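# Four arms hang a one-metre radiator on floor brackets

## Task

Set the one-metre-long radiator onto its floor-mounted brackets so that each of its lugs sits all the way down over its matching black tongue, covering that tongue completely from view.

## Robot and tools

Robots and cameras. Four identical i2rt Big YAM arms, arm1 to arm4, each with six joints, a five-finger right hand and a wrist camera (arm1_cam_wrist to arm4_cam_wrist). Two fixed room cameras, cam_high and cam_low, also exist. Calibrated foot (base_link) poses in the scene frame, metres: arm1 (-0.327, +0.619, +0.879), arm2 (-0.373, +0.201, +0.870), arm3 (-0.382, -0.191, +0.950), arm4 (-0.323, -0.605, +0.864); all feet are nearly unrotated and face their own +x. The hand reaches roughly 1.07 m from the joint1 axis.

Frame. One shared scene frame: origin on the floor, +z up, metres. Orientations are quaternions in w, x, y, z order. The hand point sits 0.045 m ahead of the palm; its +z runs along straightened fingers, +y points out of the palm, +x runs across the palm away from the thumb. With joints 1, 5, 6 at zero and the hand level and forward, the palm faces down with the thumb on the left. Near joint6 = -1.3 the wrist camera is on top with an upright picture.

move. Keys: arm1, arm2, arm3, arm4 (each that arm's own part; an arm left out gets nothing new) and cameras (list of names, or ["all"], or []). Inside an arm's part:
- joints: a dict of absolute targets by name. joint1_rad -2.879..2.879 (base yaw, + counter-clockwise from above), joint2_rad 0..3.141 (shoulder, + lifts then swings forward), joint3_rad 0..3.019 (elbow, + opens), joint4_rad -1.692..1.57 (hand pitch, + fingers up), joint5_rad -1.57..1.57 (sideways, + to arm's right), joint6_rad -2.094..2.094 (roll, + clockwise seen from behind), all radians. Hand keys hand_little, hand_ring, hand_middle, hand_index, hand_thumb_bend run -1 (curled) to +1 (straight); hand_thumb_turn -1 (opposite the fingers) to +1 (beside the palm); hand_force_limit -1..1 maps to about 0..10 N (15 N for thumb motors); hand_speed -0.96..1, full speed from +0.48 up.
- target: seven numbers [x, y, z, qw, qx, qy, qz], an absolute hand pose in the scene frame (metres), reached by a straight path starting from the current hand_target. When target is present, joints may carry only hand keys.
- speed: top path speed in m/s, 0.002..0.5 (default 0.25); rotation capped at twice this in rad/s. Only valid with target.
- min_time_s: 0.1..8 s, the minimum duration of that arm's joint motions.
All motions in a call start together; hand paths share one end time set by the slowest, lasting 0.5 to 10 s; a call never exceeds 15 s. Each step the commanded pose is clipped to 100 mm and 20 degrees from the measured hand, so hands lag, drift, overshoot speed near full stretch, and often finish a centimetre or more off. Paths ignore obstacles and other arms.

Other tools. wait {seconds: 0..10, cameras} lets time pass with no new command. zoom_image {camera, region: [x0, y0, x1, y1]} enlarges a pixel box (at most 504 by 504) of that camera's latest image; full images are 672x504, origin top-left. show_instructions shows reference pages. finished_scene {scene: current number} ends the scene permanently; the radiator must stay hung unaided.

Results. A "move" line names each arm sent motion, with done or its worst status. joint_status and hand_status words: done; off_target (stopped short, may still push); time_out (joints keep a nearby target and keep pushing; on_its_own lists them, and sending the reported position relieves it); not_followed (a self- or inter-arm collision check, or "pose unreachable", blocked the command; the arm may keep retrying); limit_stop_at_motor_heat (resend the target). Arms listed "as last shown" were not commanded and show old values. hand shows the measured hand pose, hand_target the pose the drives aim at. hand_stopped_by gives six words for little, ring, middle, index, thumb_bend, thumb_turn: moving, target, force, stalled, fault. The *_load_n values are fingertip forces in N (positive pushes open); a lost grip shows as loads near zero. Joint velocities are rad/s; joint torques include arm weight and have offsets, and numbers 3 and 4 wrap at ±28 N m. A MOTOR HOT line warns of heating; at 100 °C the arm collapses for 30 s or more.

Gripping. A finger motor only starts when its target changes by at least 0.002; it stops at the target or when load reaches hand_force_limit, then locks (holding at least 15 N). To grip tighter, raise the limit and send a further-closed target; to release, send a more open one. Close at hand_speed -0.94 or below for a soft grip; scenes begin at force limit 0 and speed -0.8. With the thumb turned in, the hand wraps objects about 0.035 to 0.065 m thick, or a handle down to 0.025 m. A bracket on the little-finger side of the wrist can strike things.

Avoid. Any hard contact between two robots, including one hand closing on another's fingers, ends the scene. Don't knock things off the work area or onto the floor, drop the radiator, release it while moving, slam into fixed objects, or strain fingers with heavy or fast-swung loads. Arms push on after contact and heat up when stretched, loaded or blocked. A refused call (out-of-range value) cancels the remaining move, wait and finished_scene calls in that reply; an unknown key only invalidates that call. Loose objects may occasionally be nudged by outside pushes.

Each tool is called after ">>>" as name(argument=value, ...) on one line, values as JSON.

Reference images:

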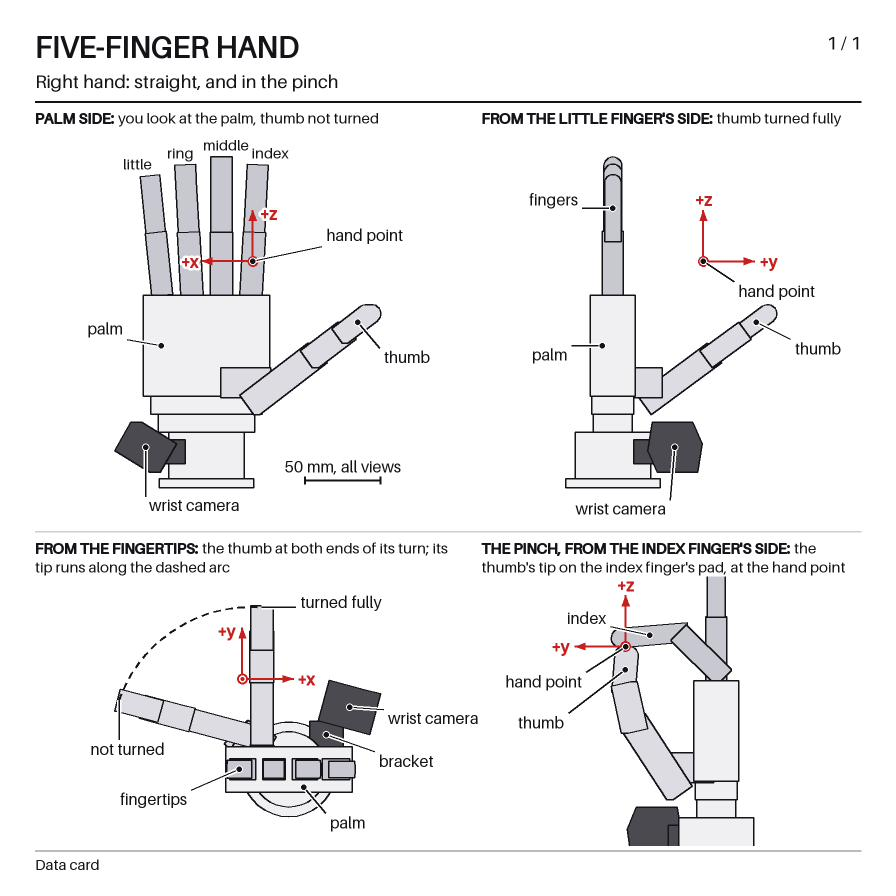

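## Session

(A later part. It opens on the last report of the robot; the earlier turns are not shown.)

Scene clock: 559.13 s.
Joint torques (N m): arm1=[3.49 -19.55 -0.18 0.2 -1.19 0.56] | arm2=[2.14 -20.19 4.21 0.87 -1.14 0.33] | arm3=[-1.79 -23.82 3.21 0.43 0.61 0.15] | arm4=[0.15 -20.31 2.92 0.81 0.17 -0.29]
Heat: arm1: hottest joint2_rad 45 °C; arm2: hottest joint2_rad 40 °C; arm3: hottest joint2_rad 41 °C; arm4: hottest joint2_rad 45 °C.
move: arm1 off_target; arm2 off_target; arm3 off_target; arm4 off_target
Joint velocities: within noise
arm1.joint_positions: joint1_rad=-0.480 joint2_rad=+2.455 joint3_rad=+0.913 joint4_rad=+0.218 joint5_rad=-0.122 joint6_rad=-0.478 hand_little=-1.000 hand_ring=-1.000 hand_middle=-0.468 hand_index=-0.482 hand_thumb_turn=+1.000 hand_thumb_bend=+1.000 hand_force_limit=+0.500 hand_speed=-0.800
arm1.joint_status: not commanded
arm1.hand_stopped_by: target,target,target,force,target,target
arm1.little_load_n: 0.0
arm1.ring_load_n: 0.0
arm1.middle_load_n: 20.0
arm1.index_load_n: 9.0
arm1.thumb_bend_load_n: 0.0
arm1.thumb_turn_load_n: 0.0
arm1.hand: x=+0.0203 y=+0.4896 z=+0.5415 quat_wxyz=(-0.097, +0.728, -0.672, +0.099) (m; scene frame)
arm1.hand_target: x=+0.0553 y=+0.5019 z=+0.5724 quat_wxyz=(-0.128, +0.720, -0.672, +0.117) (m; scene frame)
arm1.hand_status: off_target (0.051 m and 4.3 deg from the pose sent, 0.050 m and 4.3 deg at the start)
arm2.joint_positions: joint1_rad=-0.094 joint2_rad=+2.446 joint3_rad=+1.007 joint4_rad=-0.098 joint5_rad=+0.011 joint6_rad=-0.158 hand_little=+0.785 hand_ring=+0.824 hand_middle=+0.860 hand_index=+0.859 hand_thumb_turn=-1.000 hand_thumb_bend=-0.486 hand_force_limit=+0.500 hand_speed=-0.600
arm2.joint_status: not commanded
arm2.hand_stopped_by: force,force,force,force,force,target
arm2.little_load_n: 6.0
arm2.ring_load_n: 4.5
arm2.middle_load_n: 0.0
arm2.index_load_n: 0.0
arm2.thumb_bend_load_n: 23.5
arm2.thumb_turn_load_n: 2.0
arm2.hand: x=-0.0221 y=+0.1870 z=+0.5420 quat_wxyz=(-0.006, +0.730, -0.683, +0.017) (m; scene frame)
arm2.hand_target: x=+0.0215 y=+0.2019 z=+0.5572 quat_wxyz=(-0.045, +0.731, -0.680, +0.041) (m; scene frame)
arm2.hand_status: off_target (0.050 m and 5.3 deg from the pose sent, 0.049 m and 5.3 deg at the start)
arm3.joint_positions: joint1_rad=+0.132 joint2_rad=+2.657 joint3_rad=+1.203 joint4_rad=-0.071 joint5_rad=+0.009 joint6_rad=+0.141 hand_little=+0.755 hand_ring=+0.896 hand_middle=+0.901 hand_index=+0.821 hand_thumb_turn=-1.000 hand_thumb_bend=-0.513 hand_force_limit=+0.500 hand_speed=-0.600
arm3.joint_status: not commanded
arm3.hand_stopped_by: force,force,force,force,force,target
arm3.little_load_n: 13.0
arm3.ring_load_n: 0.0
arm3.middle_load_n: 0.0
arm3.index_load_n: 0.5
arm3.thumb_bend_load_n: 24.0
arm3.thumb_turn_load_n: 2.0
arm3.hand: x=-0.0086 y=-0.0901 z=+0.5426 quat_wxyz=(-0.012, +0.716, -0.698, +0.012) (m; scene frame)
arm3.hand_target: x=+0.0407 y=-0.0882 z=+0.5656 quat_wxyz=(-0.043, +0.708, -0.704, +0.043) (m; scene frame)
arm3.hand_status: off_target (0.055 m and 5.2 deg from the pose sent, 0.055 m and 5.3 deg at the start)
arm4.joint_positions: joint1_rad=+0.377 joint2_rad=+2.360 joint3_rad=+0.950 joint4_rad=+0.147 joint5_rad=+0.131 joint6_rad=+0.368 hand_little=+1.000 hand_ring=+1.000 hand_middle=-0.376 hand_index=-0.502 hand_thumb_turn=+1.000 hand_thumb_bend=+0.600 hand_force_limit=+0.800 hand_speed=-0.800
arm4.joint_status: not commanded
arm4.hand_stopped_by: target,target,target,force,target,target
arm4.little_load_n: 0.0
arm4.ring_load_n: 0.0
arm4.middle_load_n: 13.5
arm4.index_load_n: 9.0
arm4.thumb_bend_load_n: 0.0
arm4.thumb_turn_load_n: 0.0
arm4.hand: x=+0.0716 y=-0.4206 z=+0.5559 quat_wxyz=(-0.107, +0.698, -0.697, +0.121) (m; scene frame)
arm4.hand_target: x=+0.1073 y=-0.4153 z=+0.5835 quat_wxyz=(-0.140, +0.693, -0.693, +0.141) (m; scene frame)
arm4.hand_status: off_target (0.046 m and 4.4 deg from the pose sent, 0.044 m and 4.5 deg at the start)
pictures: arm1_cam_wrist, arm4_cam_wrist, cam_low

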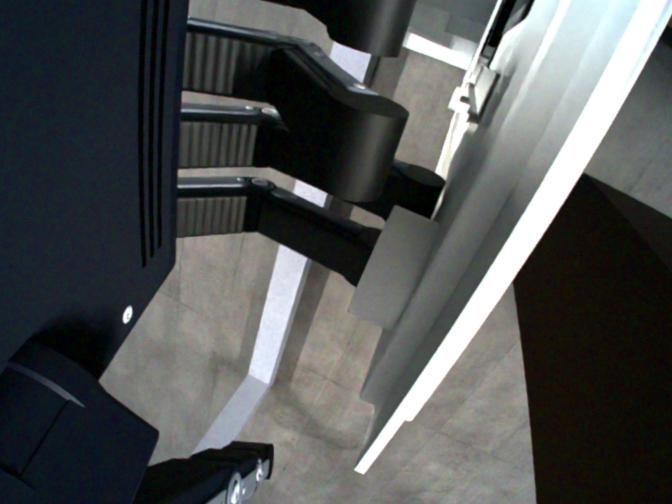

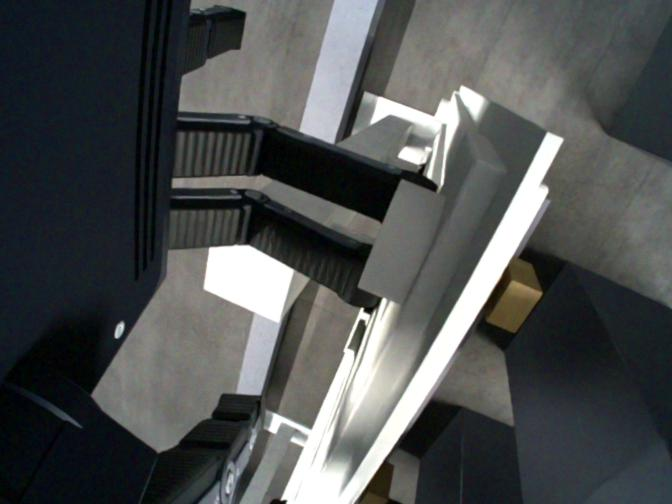

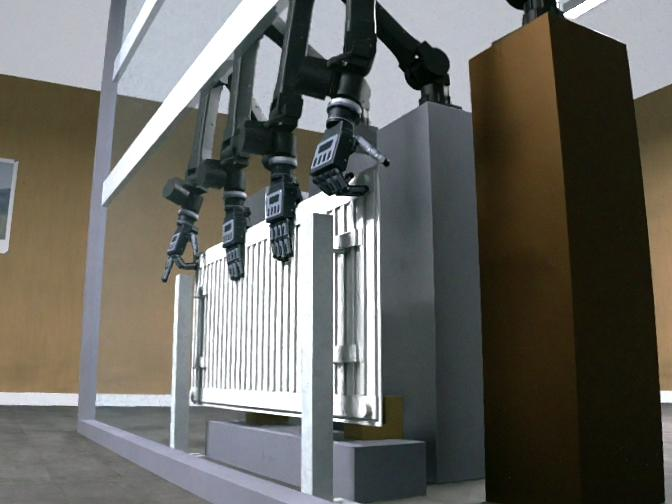

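>>> move(arm1={"target": [0.057, 0.500, 0.560, -0.1268, 0.7190, -0.6730, 0.1187], "speed": 0.03}, arm2={"target": [0.0230, 0.200, 0.543, -0.0447, 0.7300, -0.6806, 0.0416], "speed": 0.03}, arm3={"target": [0.040, -0.090, 0.550, -0.0433, 0.7077, -0.7039, 0.0431], "speed": 0.03}, arm4={"target": [0.106, -0.417, 0.567, -0.1400, 0.6931, -0.6931, 0.1400], "speed": 0.03})

>>> move(arm1={"target": [0.057, 0.498, 0.548, -0.1268, 0.7190, -0.6730, 0.1187], "speed": 0.03}, arm2={"target": [0.0210, 0.196, 0.535, -0.0447, 0.7300, -0.6806, 0.0416], "speed": 0.03}, arm3={"target": [0.036, -0.092, 0.543, -0.0433, 0.7077, -0.7039, 0.0431], "speed": 0.03}, arm4={"target": [0.104, -0.420, 0.555, -0.1400, 0.6931, -0.6931, 0.1400], "speed": 0.03}, cameras=["cam_low", "cam_high", "arm4_cam_wrist", "arm1_cam_wrist"])

>>> zoom_image(camera="cam_low", region=[310, 190, 390, 290])

>>> zoom_image(camera="cam_low", region=[310, 290, 390, 390])

>>> zoom_image(camera="cam_low", region=[190, 260, 230, 310])

>>> zoom_image(camera="cam_low", region=[190, 325, 230, 375])

Scene clock: 560.97 s.
Joint torques (N m): arm1=[3.31 -16.97 0.65 0.65 -1.15 0.53] | arm2=[1.9 -17.73 5.37 1.46 -1.14 0.29] | arm3=[-2.08 -20.84 4.53 1.05 0.62 0.11] | arm4=[-0.5 -18.32 3.7 1.59 0.16 -0.26]
Heat: arm1: hottest joint2_rad 45 °C; arm2: hottest joint2_rad 40 °C; arm3: hottest joint2_rad 41 °C; arm4: hottest joint2_rad 45 °C.
move: arm1 off_target; arm2 off_target; arm3 off_target; arm4 off_target
Joint velocities: within noise
arm1.joint_positions: joint1_rad=-0.480 joint2_rad=+2.458 joint3_rad=+0.923 joint4_rad=+0.224 joint5_rad=-0.124 joint6_rad=-0.478 hand_little=-1.000 hand_ring=-1.000 hand_middle=-0.468 hand_index=-0.482 hand_thumb_turn=+1.000 hand_thumb_bend=+1.000 hand_force_limit=+0.500 hand_speed=-0.800
arm1.joint_status: not commanded
arm1.hand_stopped_by: target,target,target,force,target,target
arm1.little_load_n: 0.0
arm1.ring_load_n: 0.0
arm1.middle_load_n: 13.0
arm1.index_load_n: 5.0
arm1.thumb_bend_load_n: 0.0
arm1.thumb_turn_load_n: 0.0
arm1.hand: x=+0.0263 y=+0.4873 z=+0.5406 quat_wxyz=(-0.099, +0.728, -0.671, +0.104) (m; scene frame)
arm1.hand_target: x=+0.0560 y=+0.4999 z=+0.5594 quat_wxyz=(-0.127, +0.720, -0.672, +0.118) (m; scene frame)
arm1.hand_status: off_target (0.038 m and 3.7 deg from the pose sent, 0.042 m and 4.3 deg at the start)
arm2.joint_positions: joint1_rad=-0.094 joint2_rad=+2.448 joint3_rad=+1.010 joint4_rad=-0.098 joint5_rad=+0.010 joint6_rad=-0.157 hand_little=+0.785 hand_ring=+0.824 hand_middle=+0.860 hand_index=+0.859 hand_thumb_turn=-1.000 hand_thumb_bend=-0.486 hand_force_limit=+0.500 hand_speed=-0.600
arm2.joint_status: not commanded
arm2.hand_stopped_by: force,force,force,force,force,target
arm2.little_load_n: 4.0
arm2.ring_load_n: 2.0
arm2.middle_load_n: 0.0
arm2.index_load_n: 0.0
arm2.thumb_bend_load_n: 24.0
arm2.thumb_turn_load_n: 2.5
arm2.hand: x=-0.0213 y=+0.1870 z=+0.5414 quat_wxyz=(-0.006, +0.730, -0.684, +0.017) (m; scene frame)
arm2.hand_target: x=+0.0217 y=+0.1999 z=+0.5455 quat_wxyz=(-0.045, +0.731, -0.680, +0.041) (m; scene frame)
arm2.hand_status: off_target (0.046 m and 5.2 deg from the pose sent, 0.047 m and 5.3 deg at the start)
arm3.joint_positions: joint1_rad=+0.132 joint2_rad=+2.659 joint3_rad=+1.205 joint4_rad=-0.068 joint5_rad=+0.009 joint6_rad=+0.141 hand_little=+0.755 hand_ring=+0.896 hand_middle=+0.901 hand_index=+0.821 hand_thumb_turn=-1.000 hand_thumb_bend=-0.513 hand_force_limit=+0.500 hand_speed=-0.600
arm3.joint_status: not commanded
arm3.hand_stopped_by: force,force,force,force,force,target
arm3.little_load_n: 10.5
arm3.ring_load_n: 0.0
arm3.middle_load_n: 0.0
arm3.index_load_n: 0.0
arm3.thumb_bend_load_n: 24.5
arm3.thumb_turn_load_n: 2.5
arm3.hand: x=-0.0074 y=-0.0898 z=+0.5418 quat_wxyz=(-0.014, +0.716, -0.698, +0.013) (m; scene frame)
arm3.hand_target: x=+0.0391 y=-0.0903 z=+0.5521 quat_wxyz=(-0.043, +0.708, -0.704, +0.043) (m; scene frame)
arm3.hand_status: off_target (0.048 m and 5.0 deg from the pose sent, 0.049 m and 5.2 deg at the start)
arm4.joint_positions: joint1_rad=+0.377 joint2_rad=+2.365 joint3_rad=+0.950 joint4_rad=+0.159 joint5_rad=+0.131 joint6_rad=+0.361 hand_little=+1.000 hand_ring=+1.000 hand_middle=-0.376 hand_index=-0.503 hand_thumb_turn=+1.000 hand_thumb_bend=+0.600 hand_force_limit=+0.800 hand_speed=-0.800
arm4.joint_status: not commanded
arm4.hand_stopped_by: target,target,target,force,target,target
arm4.little_load_n: 0.0
arm4.ring_load_n: 0.0
arm4.middle_load_n: 6.0
arm4.index_load_n: 3.0
arm4.thumb_bend_load_n: 0.0
arm4.thumb_turn_load_n: -0.5
arm4.hand: x=+0.0726 y=-0.4205 z=+0.5545 quat_wxyz=(-0.110, +0.700, -0.695, +0.123) (m; scene frame)
arm4.hand_target: x=+0.1056 y=-0.4173 z=+0.5680 quat_wxyz=(-0.140, +0.693, -0.693, +0.141) (m; scene frame)
arm4.hand_status: off_target (0.036 m and 4.0 deg from the pose sent, 0.036 m and 4.4 deg at the start)
pictures: none

Scene clock: 562.10 s.
Joint torques (N m): arm1=[2.84 -14.86 1.78 1.13 -1.04 0.43] | arm2=[1.26 -16.21 5.79 2 -1.11 0.18] | arm3=[-2.32 -19.55 4.52 1.69 0.62 0.08] | arm4=[0.67 -15.85 2.8 1.22 0.15 -0.22]
Heat: arm1: hottest joint2_rad 45 °C; arm2: hottest joint2_rad 40 °C; arm3: hottest joint2_rad 41 °C; arm4: hottest joint2_rad 45 °C.
move: arm1 off_target; arm2 off_target; arm3 off_target; arm4 done
Joint velocities: within noise
arm1.joint_positions: joint1_rad=-0.480 joint2_rad=+2.462 joint3_rad=+0.926 joint4_rad=+0.224 joint5_rad=-0.128 joint6_rad=-0.474 hand_little=-1.000 hand_ring=-1.000 hand_middle=-0.469 hand_index=-0.483 hand_thumb_turn=+1.000 hand_thumb_bend=+1.000 hand_force_limit=+0.500 hand_speed=-0.800
arm1.joint_status: not commanded
arm1.hand_stopped_by: target,target,target,force,target,target
arm1.little_load_n: 0.0
arm1.ring_load_n: 0.0
arm1.middle_load_n: 7.0
arm1.index_load_n: 0.0
arm1.thumb_bend_load_n: 0.0
arm1.thumb_turn_load_n: 0.0
arm1.hand: x=+0.0267 y=+0.4883 z=+0.5393 quat_wxyz=(-0.101, +0.726, -0.672, +0.103) (m; scene frame)
arm1.hand_target: x=+0.0559 y=+0.4981 z=+0.5485 quat_wxyz=(-0.127, +0.720, -0.672, +0.117) (m; scene frame)
arm1.hand_status: off_target (0.033 m and 3.5 deg from the pose sent, 0.033 m and 3.7 deg at the start)
arm2.joint_positions: joint1_rad=-0.095 joint2_rad=+2.449 joint3_rad=+1.010 joint4_rad=-0.097 joint5_rad=+0.010 joint6_rad=-0.157 hand_little=+0.785 hand_ring=+0.824 hand_middle=+0.860 hand_index=+0.859 hand_thumb_turn=-1.000 hand_thumb_bend=-0.486 hand_force_limit=+0.500 hand_speed=-0.600
arm2.joint_status: not commanded
arm2.hand_stopped_by: force,force,force,force,force,target
arm2.little_load_n: 4.0
arm2.ring_load_n: 2.0
arm2.middle_load_n: 0.0
arm2.index_load_n: 0.5
arm2.thumb_bend_load_n: 24.0
arm2.thumb_turn_load_n: 2.5
arm2.hand: x=-0.0212 y=+0.1868 z=+0.5412 quat_wxyz=(-0.007, +0.729, -0.684, +0.017) (m; scene frame)
arm2.hand_target: x=+0.0200 y=+0.1957 z=+0.5381 quat_wxyz=(-0.045, +0.730, -0.680, +0.041) (m; scene frame)
arm2.hand_status: off_target (0.044 m and 5.2 deg from the pose sent, 0.044 m and 5.2 deg at the start)
arm3.joint_positions: joint1_rad=+0.132 joint2_rad=+2.660 joint3_rad=+1.205 joint4_rad=-0.067 joint5_rad=+0.009 joint6_rad=+0.140 hand_little=+0.755 hand_ring=+0.896 hand_middle=+0.901 hand_index=+0.821 hand_thumb_turn=-1.000 hand_thumb_bend=-0.513 hand_force_limit=+0.500 hand_speed=-0.600
arm3.joint_status: not commanded
arm3.hand_stopped_by: force,force,force,force,force,target
arm3.little_load_n: 9.5
arm3.ring_load_n: 0.0
arm3.middle_load_n: 0.0
arm3.index_load_n: 0.0
arm3.thumb_bend_load_n: 24.5
arm3.thumb_turn_load_n: 2.5
arm3.hand: x=-0.0077 y=-0.0899 z=+0.5413 quat_wxyz=(-0.014, +0.716, -0.698, +0.013) (m; scene frame)
arm3.hand_target: x=+0.0352 y=-0.0923 z=+0.5453 quat_wxyz=(-0.043, +0.708, -0.704, +0.043) (m; scene frame)
arm3.hand_status: off_target (0.044 m and 5.0 deg from the pose sent, 0.044 m and 5.0 deg at the start)
arm4.joint_positions: joint1_rad=+0.363 joint2_rad=+2.368 joint3_rad=+0.972 joint4_rad=+0.201 joint5_rad=+0.130 joint6_rad=+0.355 hand_little=+1.000 hand_ring=+1.000 hand_middle=-0.378 hand_index=-0.503 hand_thumb_turn=+1.000 hand_thumb_bend=+0.600 hand_force_limit=+0.800 hand_speed=-0.800
arm4.joint_status: not commanded
arm4.hand_stopped_by: target,target,target,force,target,target
arm4.little_load_n: 0.0
arm4.ring_load_n: 0.0
arm4.middle_load_n: 0.0
arm4.index_load_n: 0.0
arm4.thumb_bend_load_n: 0.0
arm4.thumb_turn_load_n: 0.0
arm4.hand: x=+0.0982 y=-0.4173 z=+0.5574 quat_wxyz=(-0.137, +0.692, -0.695, +0.136) (m; scene frame)
arm4.hand_target: x=+0.1039 y=-0.4201 z=+0.5551 quat_wxyz=(-0.140, +0.693, -0.693, +0.140) (m; scene frame)
arm4.hand_status: done (0.007 m and 0.6 deg from the pose sent, 0.032 m and 4.0 deg at the start)
pictures: arm1_cam_wrist, arm4_cam_wrist, cam_high, cam_low

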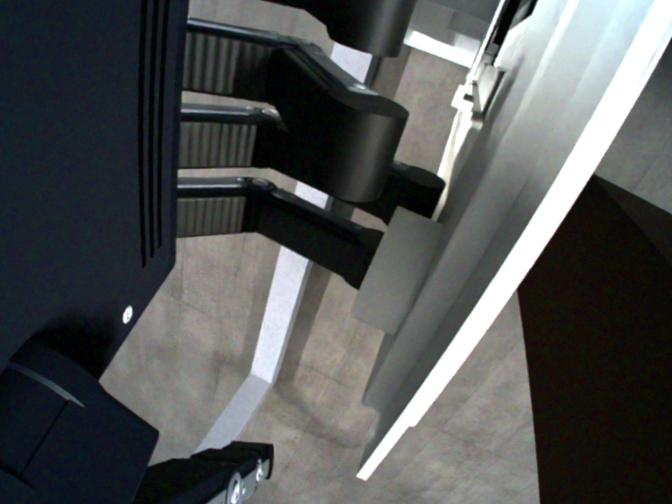

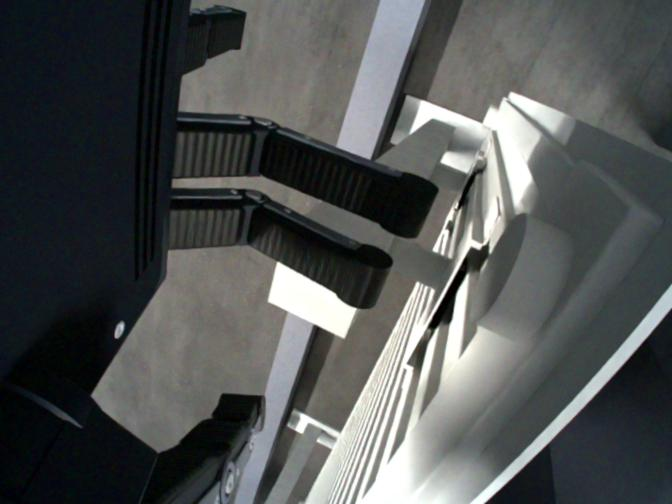

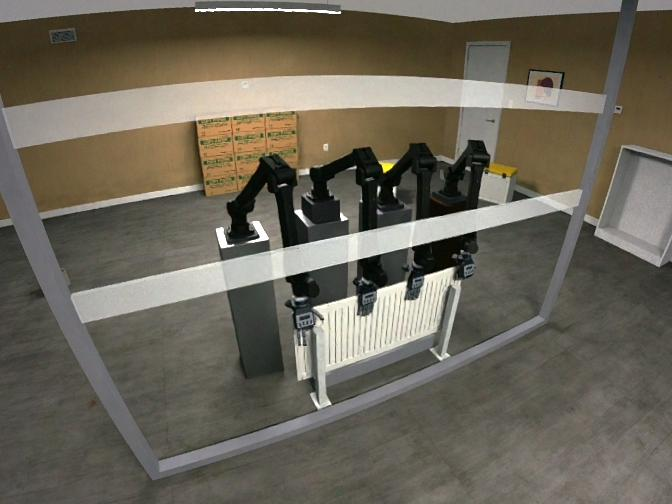

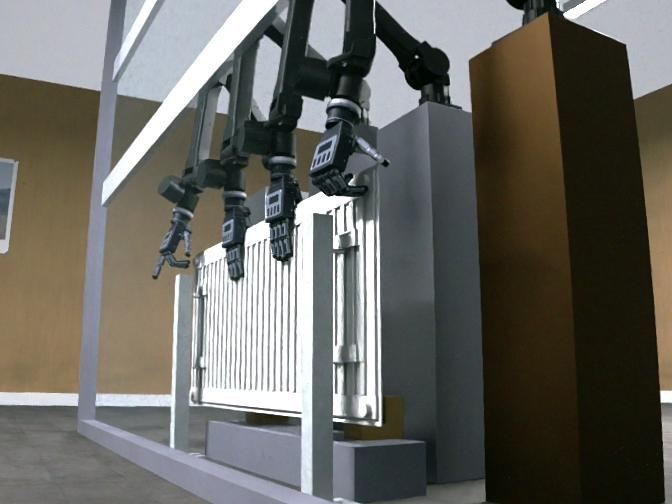

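Scaled by 5.040 from the camera's 672x504 image, which has a finer 960x720 frame.

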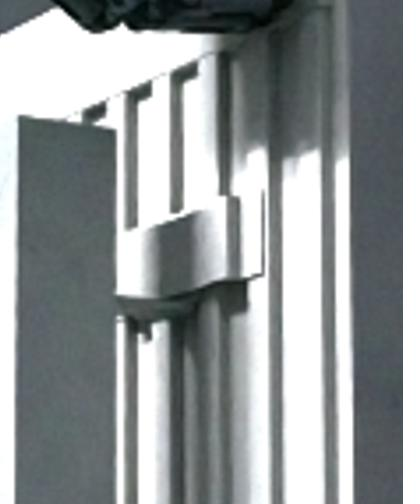

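Scaled by 5.040 from the camera's 672x504 image, which has a finer 960x720 frame.

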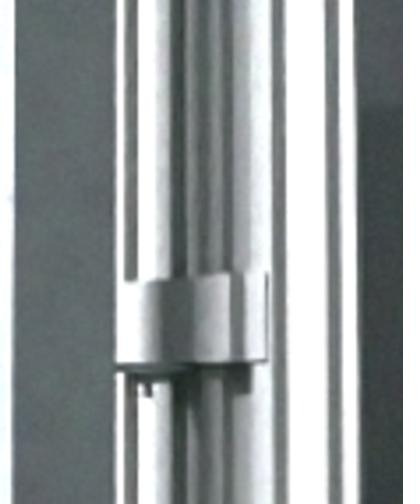

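Scaled by 10.080 from the camera's 672x504 image, which has a finer 960x720 frame.

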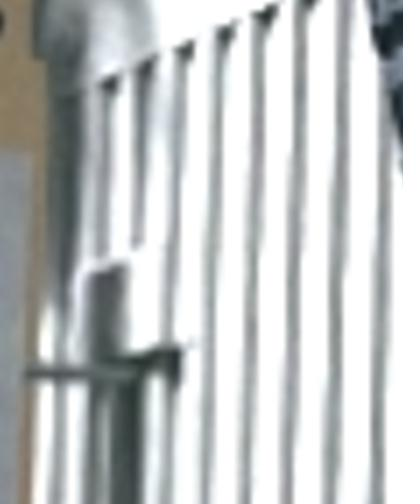

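Scaled by 10.080 from the camera's 672x504 image, which has a finer 960x720 frame.

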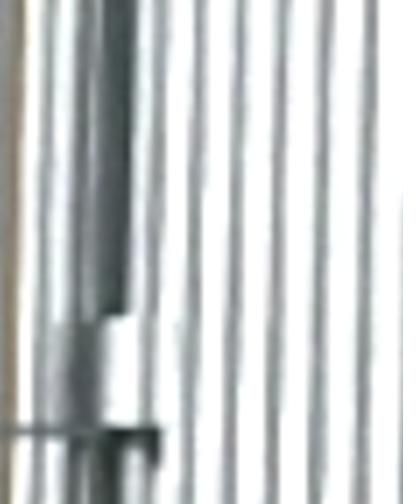

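>>> move(arm1={"target": [0.032, 0.497, 0.534, -0.1268, 0.7190, -0.6730, 0.1187], "speed": 0.04}, arm4={"target": [0.096, -0.420, 0.680, -0.1400, 0.6931, -0.6931, 0.1400], "speed": 0.08}, arm2={"target": [0.006, 0.190, 0.545, -0.0447, 0.7300, -0.6806, 0.0416], "speed": 0.04}, arm3={"target": [0.022, -0.090, 0.549, -0.0433, 0.7077, -0.7039, 0.0431], "speed": 0.04}, cameras=["cam_low", "cam_high", "arm4_cam_wrist", "arm1_cam_wrist"])

Scene clock: 565.77 s.
Joint torques (N m): arm1=[-0.03 -12.75 0.06 1.06 -0.19 -0.12] | arm2=[0.09 -18.02 2.41 1.98 -0.77 -0.01] | arm3=[-1.55 -20.89 1.69 1.88 0.6 0.12] | arm4=[0.97 -15.85 3.23 0.57 0.17 -0.18]
Heat: arm1: hottest joint2_rad 44 °C; arm2: hottest joint2_rad 40 °C; arm3: hottest joint2_rad 40 °C; arm4: hottest joint2_rad 45 °C.
move: arm1 done; arm2 off_target; arm3 off_target; arm4 done
Joint velocities: within noise
arm1.joint_positions: joint1_rad=-0.473 joint2_rad=+2.476 joint3_rad=+0.908 joint4_rad=+0.302 joint5_rad=-0.159 joint6_rad=-0.447 hand_little=-1.000 hand_ring=-1.000 hand_middle=-0.470 hand_index=-0.483 hand_thumb_turn=+1.000 hand_thumb_bend=+1.000 hand_force_limit=+0.500 hand_speed=-0.800
arm1.joint_status: not commanded
arm1.hand_stopped_by: target,target,target,force,target,target
arm1.little_load_n: 0.0
arm1.ring_load_n: 0.0
arm1.middle_load_n: 0.0
arm1.index_load_n: 0.0
arm1.thumb_bend_load_n: 0.0
arm1.thumb_turn_load_n: 0.0
arm1.hand: x=+0.0334 y=+0.4968 z=+0.5358 quat_wxyz=(-0.125, +0.719, -0.673, +0.117) (m; scene frame)
arm1.hand_target: x=+0.0320 y=+0.4970 z=+0.5340 quat_wxyz=(-0.127, +0.719, -0.673, +0.119) (m; scene frame)
arm1.hand_status: done (0.002 m and 0.3 deg from the pose sent, 0.012 m and 3.5 deg at the start)
arm2.joint_positions: joint1_rad=-0.101 joint2_rad=+2.448 joint3_rad=+0.997 joint4_rad=-0.073 joint5_rad=+0.001 joint6_rad=-0.157 hand_little=+0.784 hand_ring=+0.824 hand_middle=+0.860 hand_index=+0.859 hand_thumb_turn=-1.000 hand_thumb_bend=-0.486 hand_force_limit=+0.500 hand_speed=-0.600
arm2.joint_status: not commanded
arm2.hand_stopped_by: force,force,force,force,force,target
arm2.little_load_n: 2.0
arm2.ring_load_n: 0.0
arm2.middle_load_n: 0.0
arm2.index_load_n: 0.0
arm2.thumb_bend_load_n: 24.5
arm2.thumb_turn_load_n: 3.5
arm2.hand: x=-0.0229 y=+0.1867 z=+0.5405 quat_wxyz=(-0.013, +0.727, -0.686, +0.019) (m; scene frame)
arm2.hand_target: x=+0.0055 y=+0.1899 z=+0.5459 quat_wxyz=(-0.044, +0.730, -0.680, +0.041) (m; scene frame)
arm2.hand_status: off_target (0.029 m and 4.5 deg from the pose sent, 0.028 m and 5.2 deg at the start)
arm3.joint_positions: joint1_rad=+0.132 joint2_rad=+2.660 joint3_rad=+1.192 joint4_rad=-0.042 joint5_rad=+0.010 joint6_rad=+0.145 hand_little=+0.755 hand_ring=+0.896 hand_middle=+0.901 hand_index=+0.821 hand_thumb_turn=-1.000 hand_thumb_bend=-0.513 hand_force_limit=+0.500 hand_speed=-0.600
arm3.joint_status: not commanded
arm3.hand_stopped_by: force,force,force,force,force,target
arm3.little_load_n: 7.0
arm3.ring_load_n: 0.0
arm3.middle_load_n: 0.0
arm3.index_load_n: 0.0
arm3.thumb_bend_load_n: 25.0
arm3.thumb_turn_load_n: 2.0
arm3.hand: x=-0.0095 y=-0.0901 z=+0.5403 quat_wxyz=(-0.018, +0.714, -0.700, +0.016) (m; scene frame)
arm3.hand_target: x=+0.0216 y=-0.0900 z=+0.5497 quat_wxyz=(-0.043, +0.708, -0.704, +0.043) (m; scene frame)
arm3.hand_status: off_target (0.033 m and 4.3 deg from the pose sent, 0.031 m and 5.0 deg at the start)
arm4.joint_positions: joint1_rad=+0.363 joint2_rad=+2.024 joint3_rad=+0.867 joint4_rad=-0.018 joint5_rad=+0.130 joint6_rad=+0.355 hand_little=+1.000 hand_ring=+1.000 hand_middle=-0.378 hand_index=-0.503 hand_thumb_turn=+1.000 hand_thumb_bend=+0.600 hand_force_limit=+0.800 hand_speed=-0.800
arm4.joint_status: not commanded
arm4.hand_stopped_by: target,target,target,force,target,target
arm4.little_load_n: -0.5
arm4.ring_load_n: 0.0
arm4.middle_load_n: 0.0
arm4.index_load_n: 0.0
arm4.thumb_bend_load_n: 0.0
arm4.thumb_turn_load_n: 0.0
arm4.hand: x=+0.1001 y=-0.4155 z=+0.6798 quat_wxyz=(-0.146, +0.691, -0.694, +0.140) (m; scene frame)
arm4.hand_target: x=+0.0960 y=-0.4200 z=+0.6799 quat_wxyz=(-0.140, +0.693, -0.693, +0.140) (m; scene frame)
arm4.hand_status: done (0.006 m and 0.7 deg from the pose sent, 0.123 m and 0.6 deg at the start)
pictures: arm1_cam_wrist, arm4_cam_wrist, cam_high, cam_low

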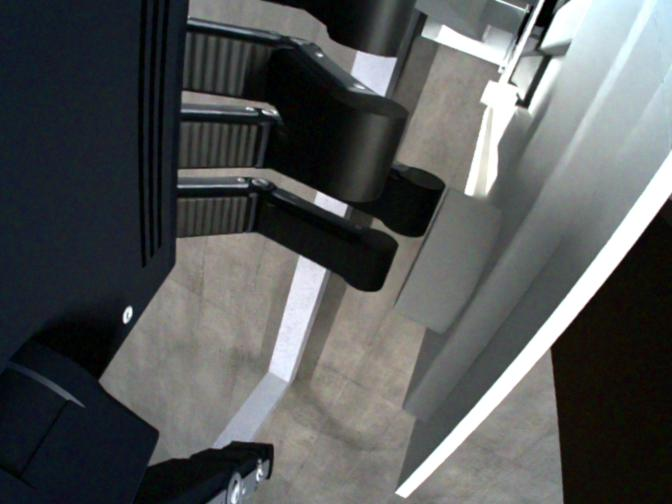

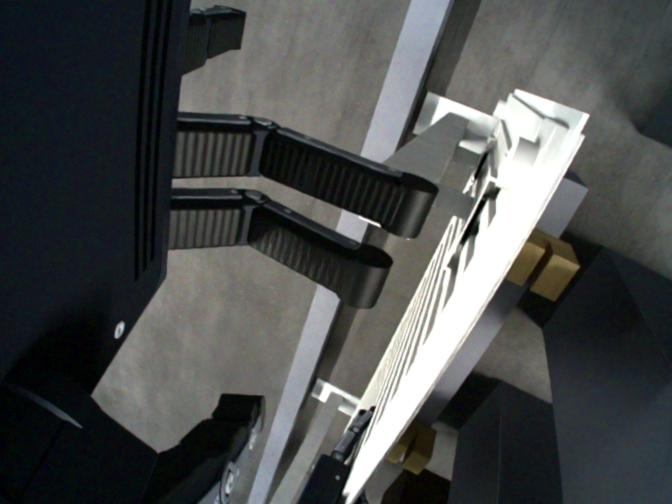

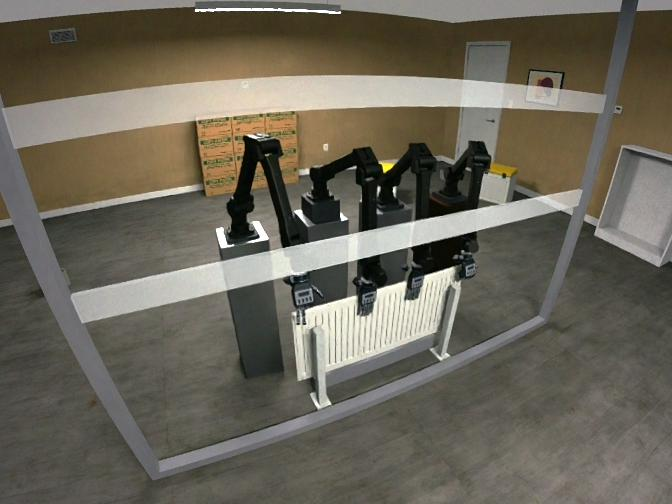

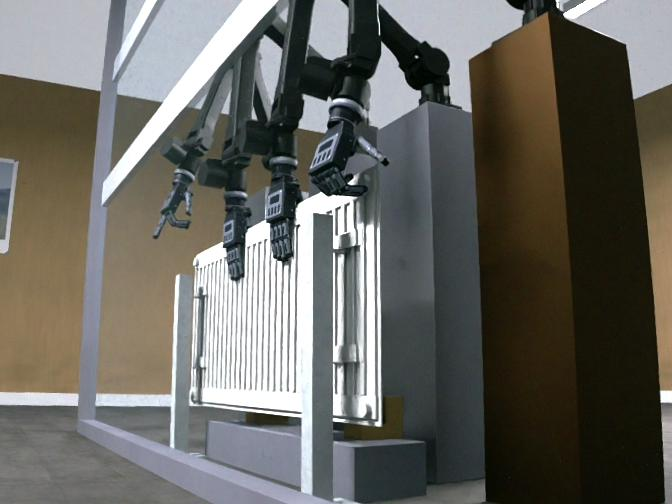

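>>> move(arm1={"target": [0.054, 0.497, 0.536, -0.1518, 0.7141, -0.6684, 0.1421], "speed": 0.05}, arm2={"joints": {"hand_speed": -0.3, "hand_thumb_bend": -0.1}}, arm4={"target": [0.096, -0.420, 0.760, -0.1400, 0.6931, -0.6931, 0.1400], "speed": 0.15})

>>> move(arm1={"target": [0.054, 0.497, 0.690, -0.1518, 0.7141, -0.6684, 0.1421], "speed": 0.1}, arm3={"joints": {"hand_speed": -0.3, "hand_thumb_bend": -0.1}}, cameras=["cam_low", "arm1_cam_wrist"])

Scene clock: 567.93 s.
Joint torques (N m): arm1=[0.67 -12.75 0.85 1.21 -0.2 0] | arm2=[0.26 -17.14 2.51 0.91 -0.01 0.02] | arm3=[-1.55 -20.84 1.84 1.81 0.6 0.12] | arm4=[1.32 -14.15 5.72 0.44 0.14 -0.21]
Heat: arm1: hottest joint2_rad 44 °C; arm2: hottest joint2_rad 40 °C; arm3: hottest joint2_rad 40 °C; arm4: hottest joint2_rad 45 °C.
move: arm1 done; arm2 done; arm4 done
Joint velocities: within noise
arm1.joint_positions: joint1_rad=-0.473 joint2_rad=+2.477 joint3_rad=+0.908 joint4_rad=+0.359 joint5_rad=-0.187 joint6_rad=-0.442 hand_little=-1.000 hand_ring=-1.000 hand_middle=-0.470 hand_index=-0.483 hand_thumb_turn=+1.000 hand_thumb_bend=+1.000 hand_force_limit=+0.500 hand_speed=-0.800
arm1.joint_status: not commanded
arm1.hand_stopped_by: target,target,target,force,target,target
arm1.little_load_n: 0.0
arm1.ring_load_n: 0.0
arm1.middle_load_n: 0.0
arm1.index_load_n: 0.0
arm1.thumb_bend_load_n: 0.0
arm1.thumb_turn_load_n: 0.0
arm1.hand: x=+0.0495 y=+0.4961 z=+0.5379 quat_wxyz=(-0.148, +0.717, -0.668, +0.138) (m; scene frame)
arm1.hand_target: x=+0.0541 y=+0.4970 z=+0.5361 quat_wxyz=(-0.152, +0.714, -0.668, +0.142) (m; scene frame)
arm1.hand_status: done (0.005 m and 0.7 deg from the pose sent, 0.021 m and 4.3 deg at the start)
arm2.joint_positions: joint1_rad=-0.101 joint2_rad=+2.433 joint3_rad=+0.998 joint4_rad=-0.044 joint5_rad=-0.019 joint6_rad=-0.157 hand_little=+0.784 hand_ring=+0.824 hand_middle=+0.860 hand_index=+0.859 hand_thumb_turn=-1.000 hand_thumb_bend=-0.099 hand_force_limit=+0.500 hand_speed=-0.300
arm2.joint_status: all done
arm2.hand_stopped_by: force,force,force,force,target,target
arm2.little_load_n: 0.0
arm2.ring_load_n: 0.0
arm2.middle_load_n: 0.0
arm2.index_load_n: 0.0
arm2.thumb_bend_load_n: 1.0
arm2.thumb_turn_load_n: 0.5
arm2.hand: x=-0.0070 y=+0.1888 z=+0.5444 quat_wxyz=(-0.035, +0.727, -0.685, +0.031) (m; scene frame)
arm2.hand_target: x=+0.0055 y=+0.1900 z=+0.5460 quat_wxyz=(-0.044, +0.730, -0.680, +0.041) (m; scene frame)
arm2.hand_status: not commanded
arm3: as last shown
arm3.joint_positions: joint1_rad=+0.132 joint2_rad=+2.660 joint3_rad=+1.189 joint4_rad=-0.041 joint5_rad=+0.010 joint6_rad=+0.145 hand_little=+0.755 hand_ring=+0.896 hand_middle=+0.901 hand_index=+0.821 hand_thumb_turn=-1.000 hand_thumb_bend=-0.513 hand_force_limit=+0.500 hand_speed=-0.600
arm3.little_load_n: 8.0
arm3.middle_load_n: -0.5
arm3.hand: x=-0.0105 y=-0.0902 z=+0.5402 quat_wxyz=(-0.018, +0.714, -0.700, +0.016) (m; scene frame)
arm3.hand_target: x=+0.0214 y=-0.0900 z=+0.5497 quat_wxyz=(-0.043, +0.708, -0.704, +0.043) (m; scene frame)
arm4.joint_positions: joint1_rad=+0.363 joint2_rad=+1.811 joint3_rad=+0.857 joint4_rad=-0.228 joint5_rad=+0.130 joint6_rad=+0.355 hand_little=+1.000 hand_ring=+1.000 hand_middle=-0.378 hand_index=-0.503 hand_thumb_turn=+1.000 hand_thumb_bend=+0.600 hand_force_limit=+0.800 hand_speed=-0.800
arm4.joint_status: not commanded
arm4.hand_stopped_by: target,target,target,force,target,target
arm4.little_load_n: 0.0
arm4.ring_load_n: 0.0
arm4.middle_load_n: 0.0
arm4.index_load_n: 0.0
arm4.thumb_bend_load_n: 0.0
arm4.thumb_turn_load_n: 0.0
arm4.hand: x=+0.0957 y=-0.4165 z=+0.7585 quat_wxyz=(-0.143, +0.691, -0.695, +0.139) (m; scene frame)
arm4.hand_target: x=+0.0960 y=-0.4200 z=+0.7600 quat_wxyz=(-0.140, +0.693, -0.693, +0.140) (m; scene frame)
arm4.hand_status: done (0.004 m and 0.5 deg from the pose sent, 0.080 m and 0.8 deg at the start)
pictures: none

Scene clock: 570.20 s.
Joint torques (N m): arm1=[0.56 -13.27 2.39 0.46 -0.19 -0.01] | arm2=[0.09 -17.14 2.51 0.84 -0.04 0.05] | arm3=[-1.61 -20.48 1.96 0.83 0.14 0.13] | arm4=[0.85 -14.51 5.65 0.61 0.09 -0.21]
Heat: arm1: hottest joint2_rad 44 °C; arm2: hottest joint2_rad 40 °C; arm3: hottest joint2_rad 40 °C; arm4: hottest joint2_rad 44 °C.
move: arm1 done; arm3 done
Joint velocities: within noise
arm1.joint_positions: joint1_rad=-0.473 joint2_rad=+2.034 joint3_rad=+0.760 joint4_rad=+0.066 joint5_rad=-0.188 joint6_rad=-0.442 hand_little=-1.000 hand_ring=-1.000 hand_middle=-0.470 hand_index=-0.483 hand_thumb_turn=+1.000 hand_thumb_bend=+1.000 hand_force_limit=+0.500 hand_speed=-0.800
arm1.joint_status: not commanded
arm1.hand_stopped_by: target,target,target,force,target,target
arm1.little_load_n: 0.0
arm1.ring_load_n: 0.5
arm1.middle_load_n: 0.0
arm1.index_load_n: 0.0
arm1.thumb_bend_load_n: 0.0
arm1.thumb_turn_load_n: 0.0
arm1.hand: x=+0.0502 y=+0.4967 z=+0.6829 quat_wxyz=(-0.148, +0.716, -0.667, +0.138) (m; scene frame)
arm1.hand_target: x=+0.0539 y=+0.4970 z=+0.6898 quat_wxyz=(-0.152, +0.714, -0.668, +0.142) (m; scene frame)
arm1.hand_status: done (0.008 m and 0.7 deg from the pose sent, 0.152 m and 0.7 deg at the start)
arm2, arm4: as last shown
arm2.thumb_bend_load_n: 3.5
arm2.thumb_turn_load_n: 1.0
arm3.joint_positions: joint1_rad=+0.132 joint2_rad=+2.654 joint3_rad=+1.189 joint4_rad=-0.017 joint5_rad=+0.020 joint6_rad=+0.145 hand_little=+0.754 hand_ring=+0.896 hand_middle=+0.901 hand_index=+0.821 hand_thumb_turn=-1.000 hand_thumb_bend=-0.100 hand_force_limit=+0.500 hand_speed=-0.300
arm3.joint_status: all done
arm3.hand_stopped_by: force,force,force,force,target,target
arm3.little_load_n: 0.0
arm3.ring_load_n: 0.5
arm3.middle_load_n: 0.0
arm3.index_load_n: 0.0
arm3.thumb_bend_load_n: 0.0
arm3.thumb_turn_load_n: 0.0
arm3.hand: x=-0.0006 y=-0.0906 z=+0.5412 quat_wxyz=(-0.027, +0.713, -0.700, +0.029) (m; scene frame)
arm3.hand_target: x=+0.0215 y=-0.0900 z=+0.5498 quat_wxyz=(-0.043, +0.708, -0.704, +0.043) (m; scene frame)
arm3.hand_status: not commanded
pictures: arm1_cam_wrist, cam_low

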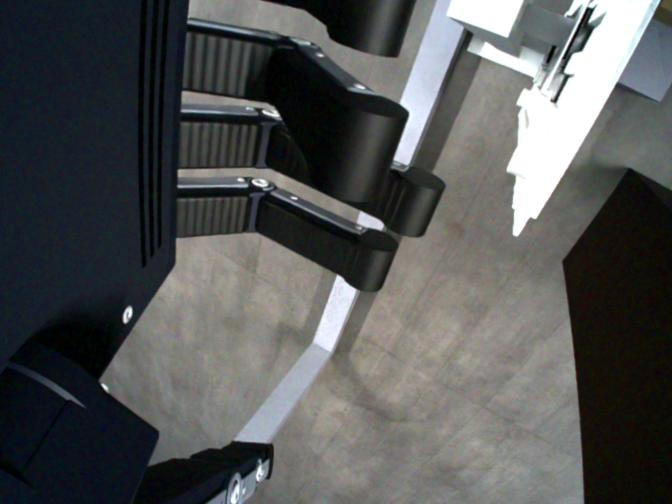

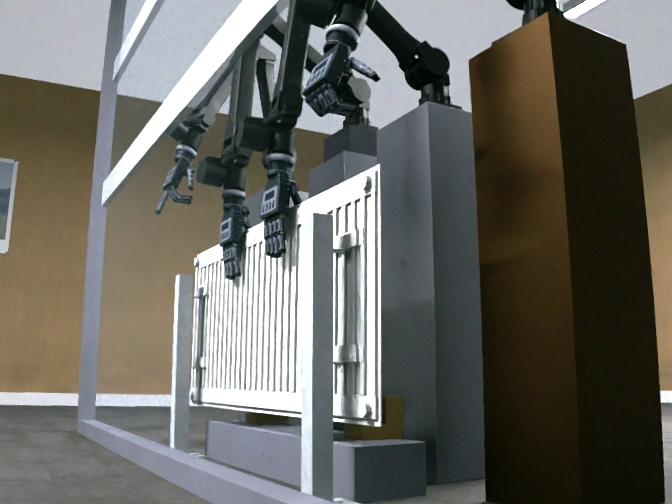

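>>> move(arm2={"joints": {"hand_speed": 0.0, "hand_thumb_bend": 1.0, "hand_little": 1.0, "hand_ring": 1.0, "hand_middle": 1.0, "hand_index": 1.0}}, arm3={"joints": {"hand_speed": 0.0, "hand_thumb_bend": 1.0, "hand_little": 1.0, "hand_ring": 1.0, "hand_middle": 1.0, "hand_index": 1.0}}, cameras=["arm2_cam_wrist", "arm3_cam_wrist"])

Scene clock: 571.73 s.
Joint torques (N m): arm1=[0.62 -13.16 2.41 0.4 -0.19 -0.01] | arm2=[0.26 -17.08 2.44 0.81 -0.04 0] | arm3=[-1.55 -20.42 1.96 0.81 0.13 0.13] | arm4=[0.67 -14.56 5.59 0.65 0.16 -0.17]
Heat: arm1: hottest joint2_rad 44 °C; arm2: hottest joint2_rad 40 °C; arm3: hottest joint2_rad 40 °C; arm4: hottest joint2_rad 44 °C.
move: arm2 done; arm3 done
Joint velocities: within noise
arm1, arm4: as last shown
arm1.ring_load_n: 0.0
arm2.joint_positions: joint1_rad=-0.101 joint2_rad=+2.432 joint3_rad=+1.001 joint4_rad=-0.043 joint5_rad=-0.019 joint6_rad=-0.157 hand_little=+1.000 hand_ring=+1.000 hand_middle=+1.000 hand_index=+1.000 hand_thumb_turn=-1.000 hand_thumb_bend=+1.000 hand_force_limit=+0.500 hand_speed=+0.000
arm2.joint_status: all done
arm2.hand_stopped_by: target,target,target,target,target,target
arm2.little_load_n: 0.0
arm2.ring_load_n: 0.0
arm2.middle_load_n: 0.0
arm2.index_load_n: 0.0
arm2.thumb_bend_load_n: -0.5
arm2.thumb_turn_load_n: 0.0
arm2.hand: x=-0.0040 y=+0.1885 z=+0.5450 quat_wxyz=(-0.037, +0.727, -0.685, +0.033) (m; scene frame)
arm2.hand_target: x=+0.0055 y=+0.1899 z=+0.5459 quat_wxyz=(-0.044, +0.730, -0.680, +0.041) (m; scene frame)
arm2.hand_status: not commanded
arm3.joint_positions: joint1_rad=+0.132 joint2_rad=+2.654 joint3_rad=+1.189 joint4_rad=-0.017 joint5_rad=+0.020 joint6_rad=+0.145 hand_little=+1.000 hand_ring=+1.000 hand_middle=+1.000 hand_index=+1.000 hand_thumb_turn=-1.000 hand_thumb_bend=+1.000 hand_force_limit=+0.500 hand_speed=+0.000
arm3.joint_status: all done
arm3.hand_stopped_by: target,target,target,target,target,target
arm3.little_load_n: 0.0
arm3.ring_load_n: 0.0
arm3.middle_load_n: 0.0
arm3.index_load_n: 0.0
arm3.thumb_bend_load_n: 0.0
arm3.thumb_turn_load_n: 0.0
arm3.hand: x=-0.0006 y=-0.0907 z=+0.5412 quat_wxyz=(-0.027, +0.713, -0.700, +0.029) (m; scene frame)
arm3.hand_target: x=+0.0215 y=-0.0900 z=+0.5497 quat_wxyz=(-0.043, +0.708, -0.704, +0.043) (m; scene frame)
arm3.hand_status: not commanded
arm4.index_load_n: 0.5
pictures: arm2_cam_wrist, arm3_cam_wrist

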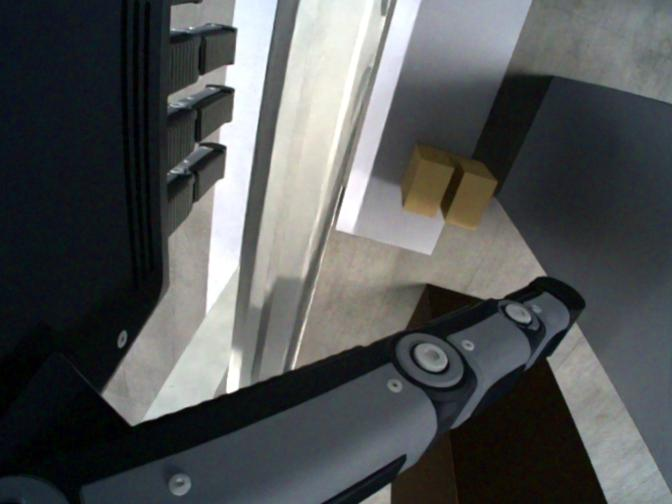

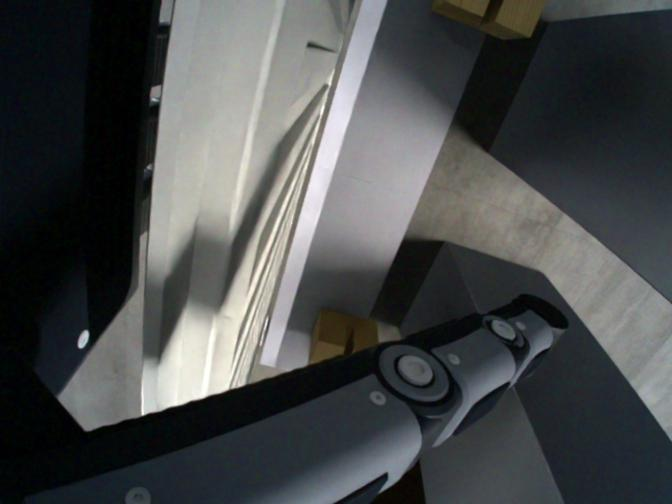

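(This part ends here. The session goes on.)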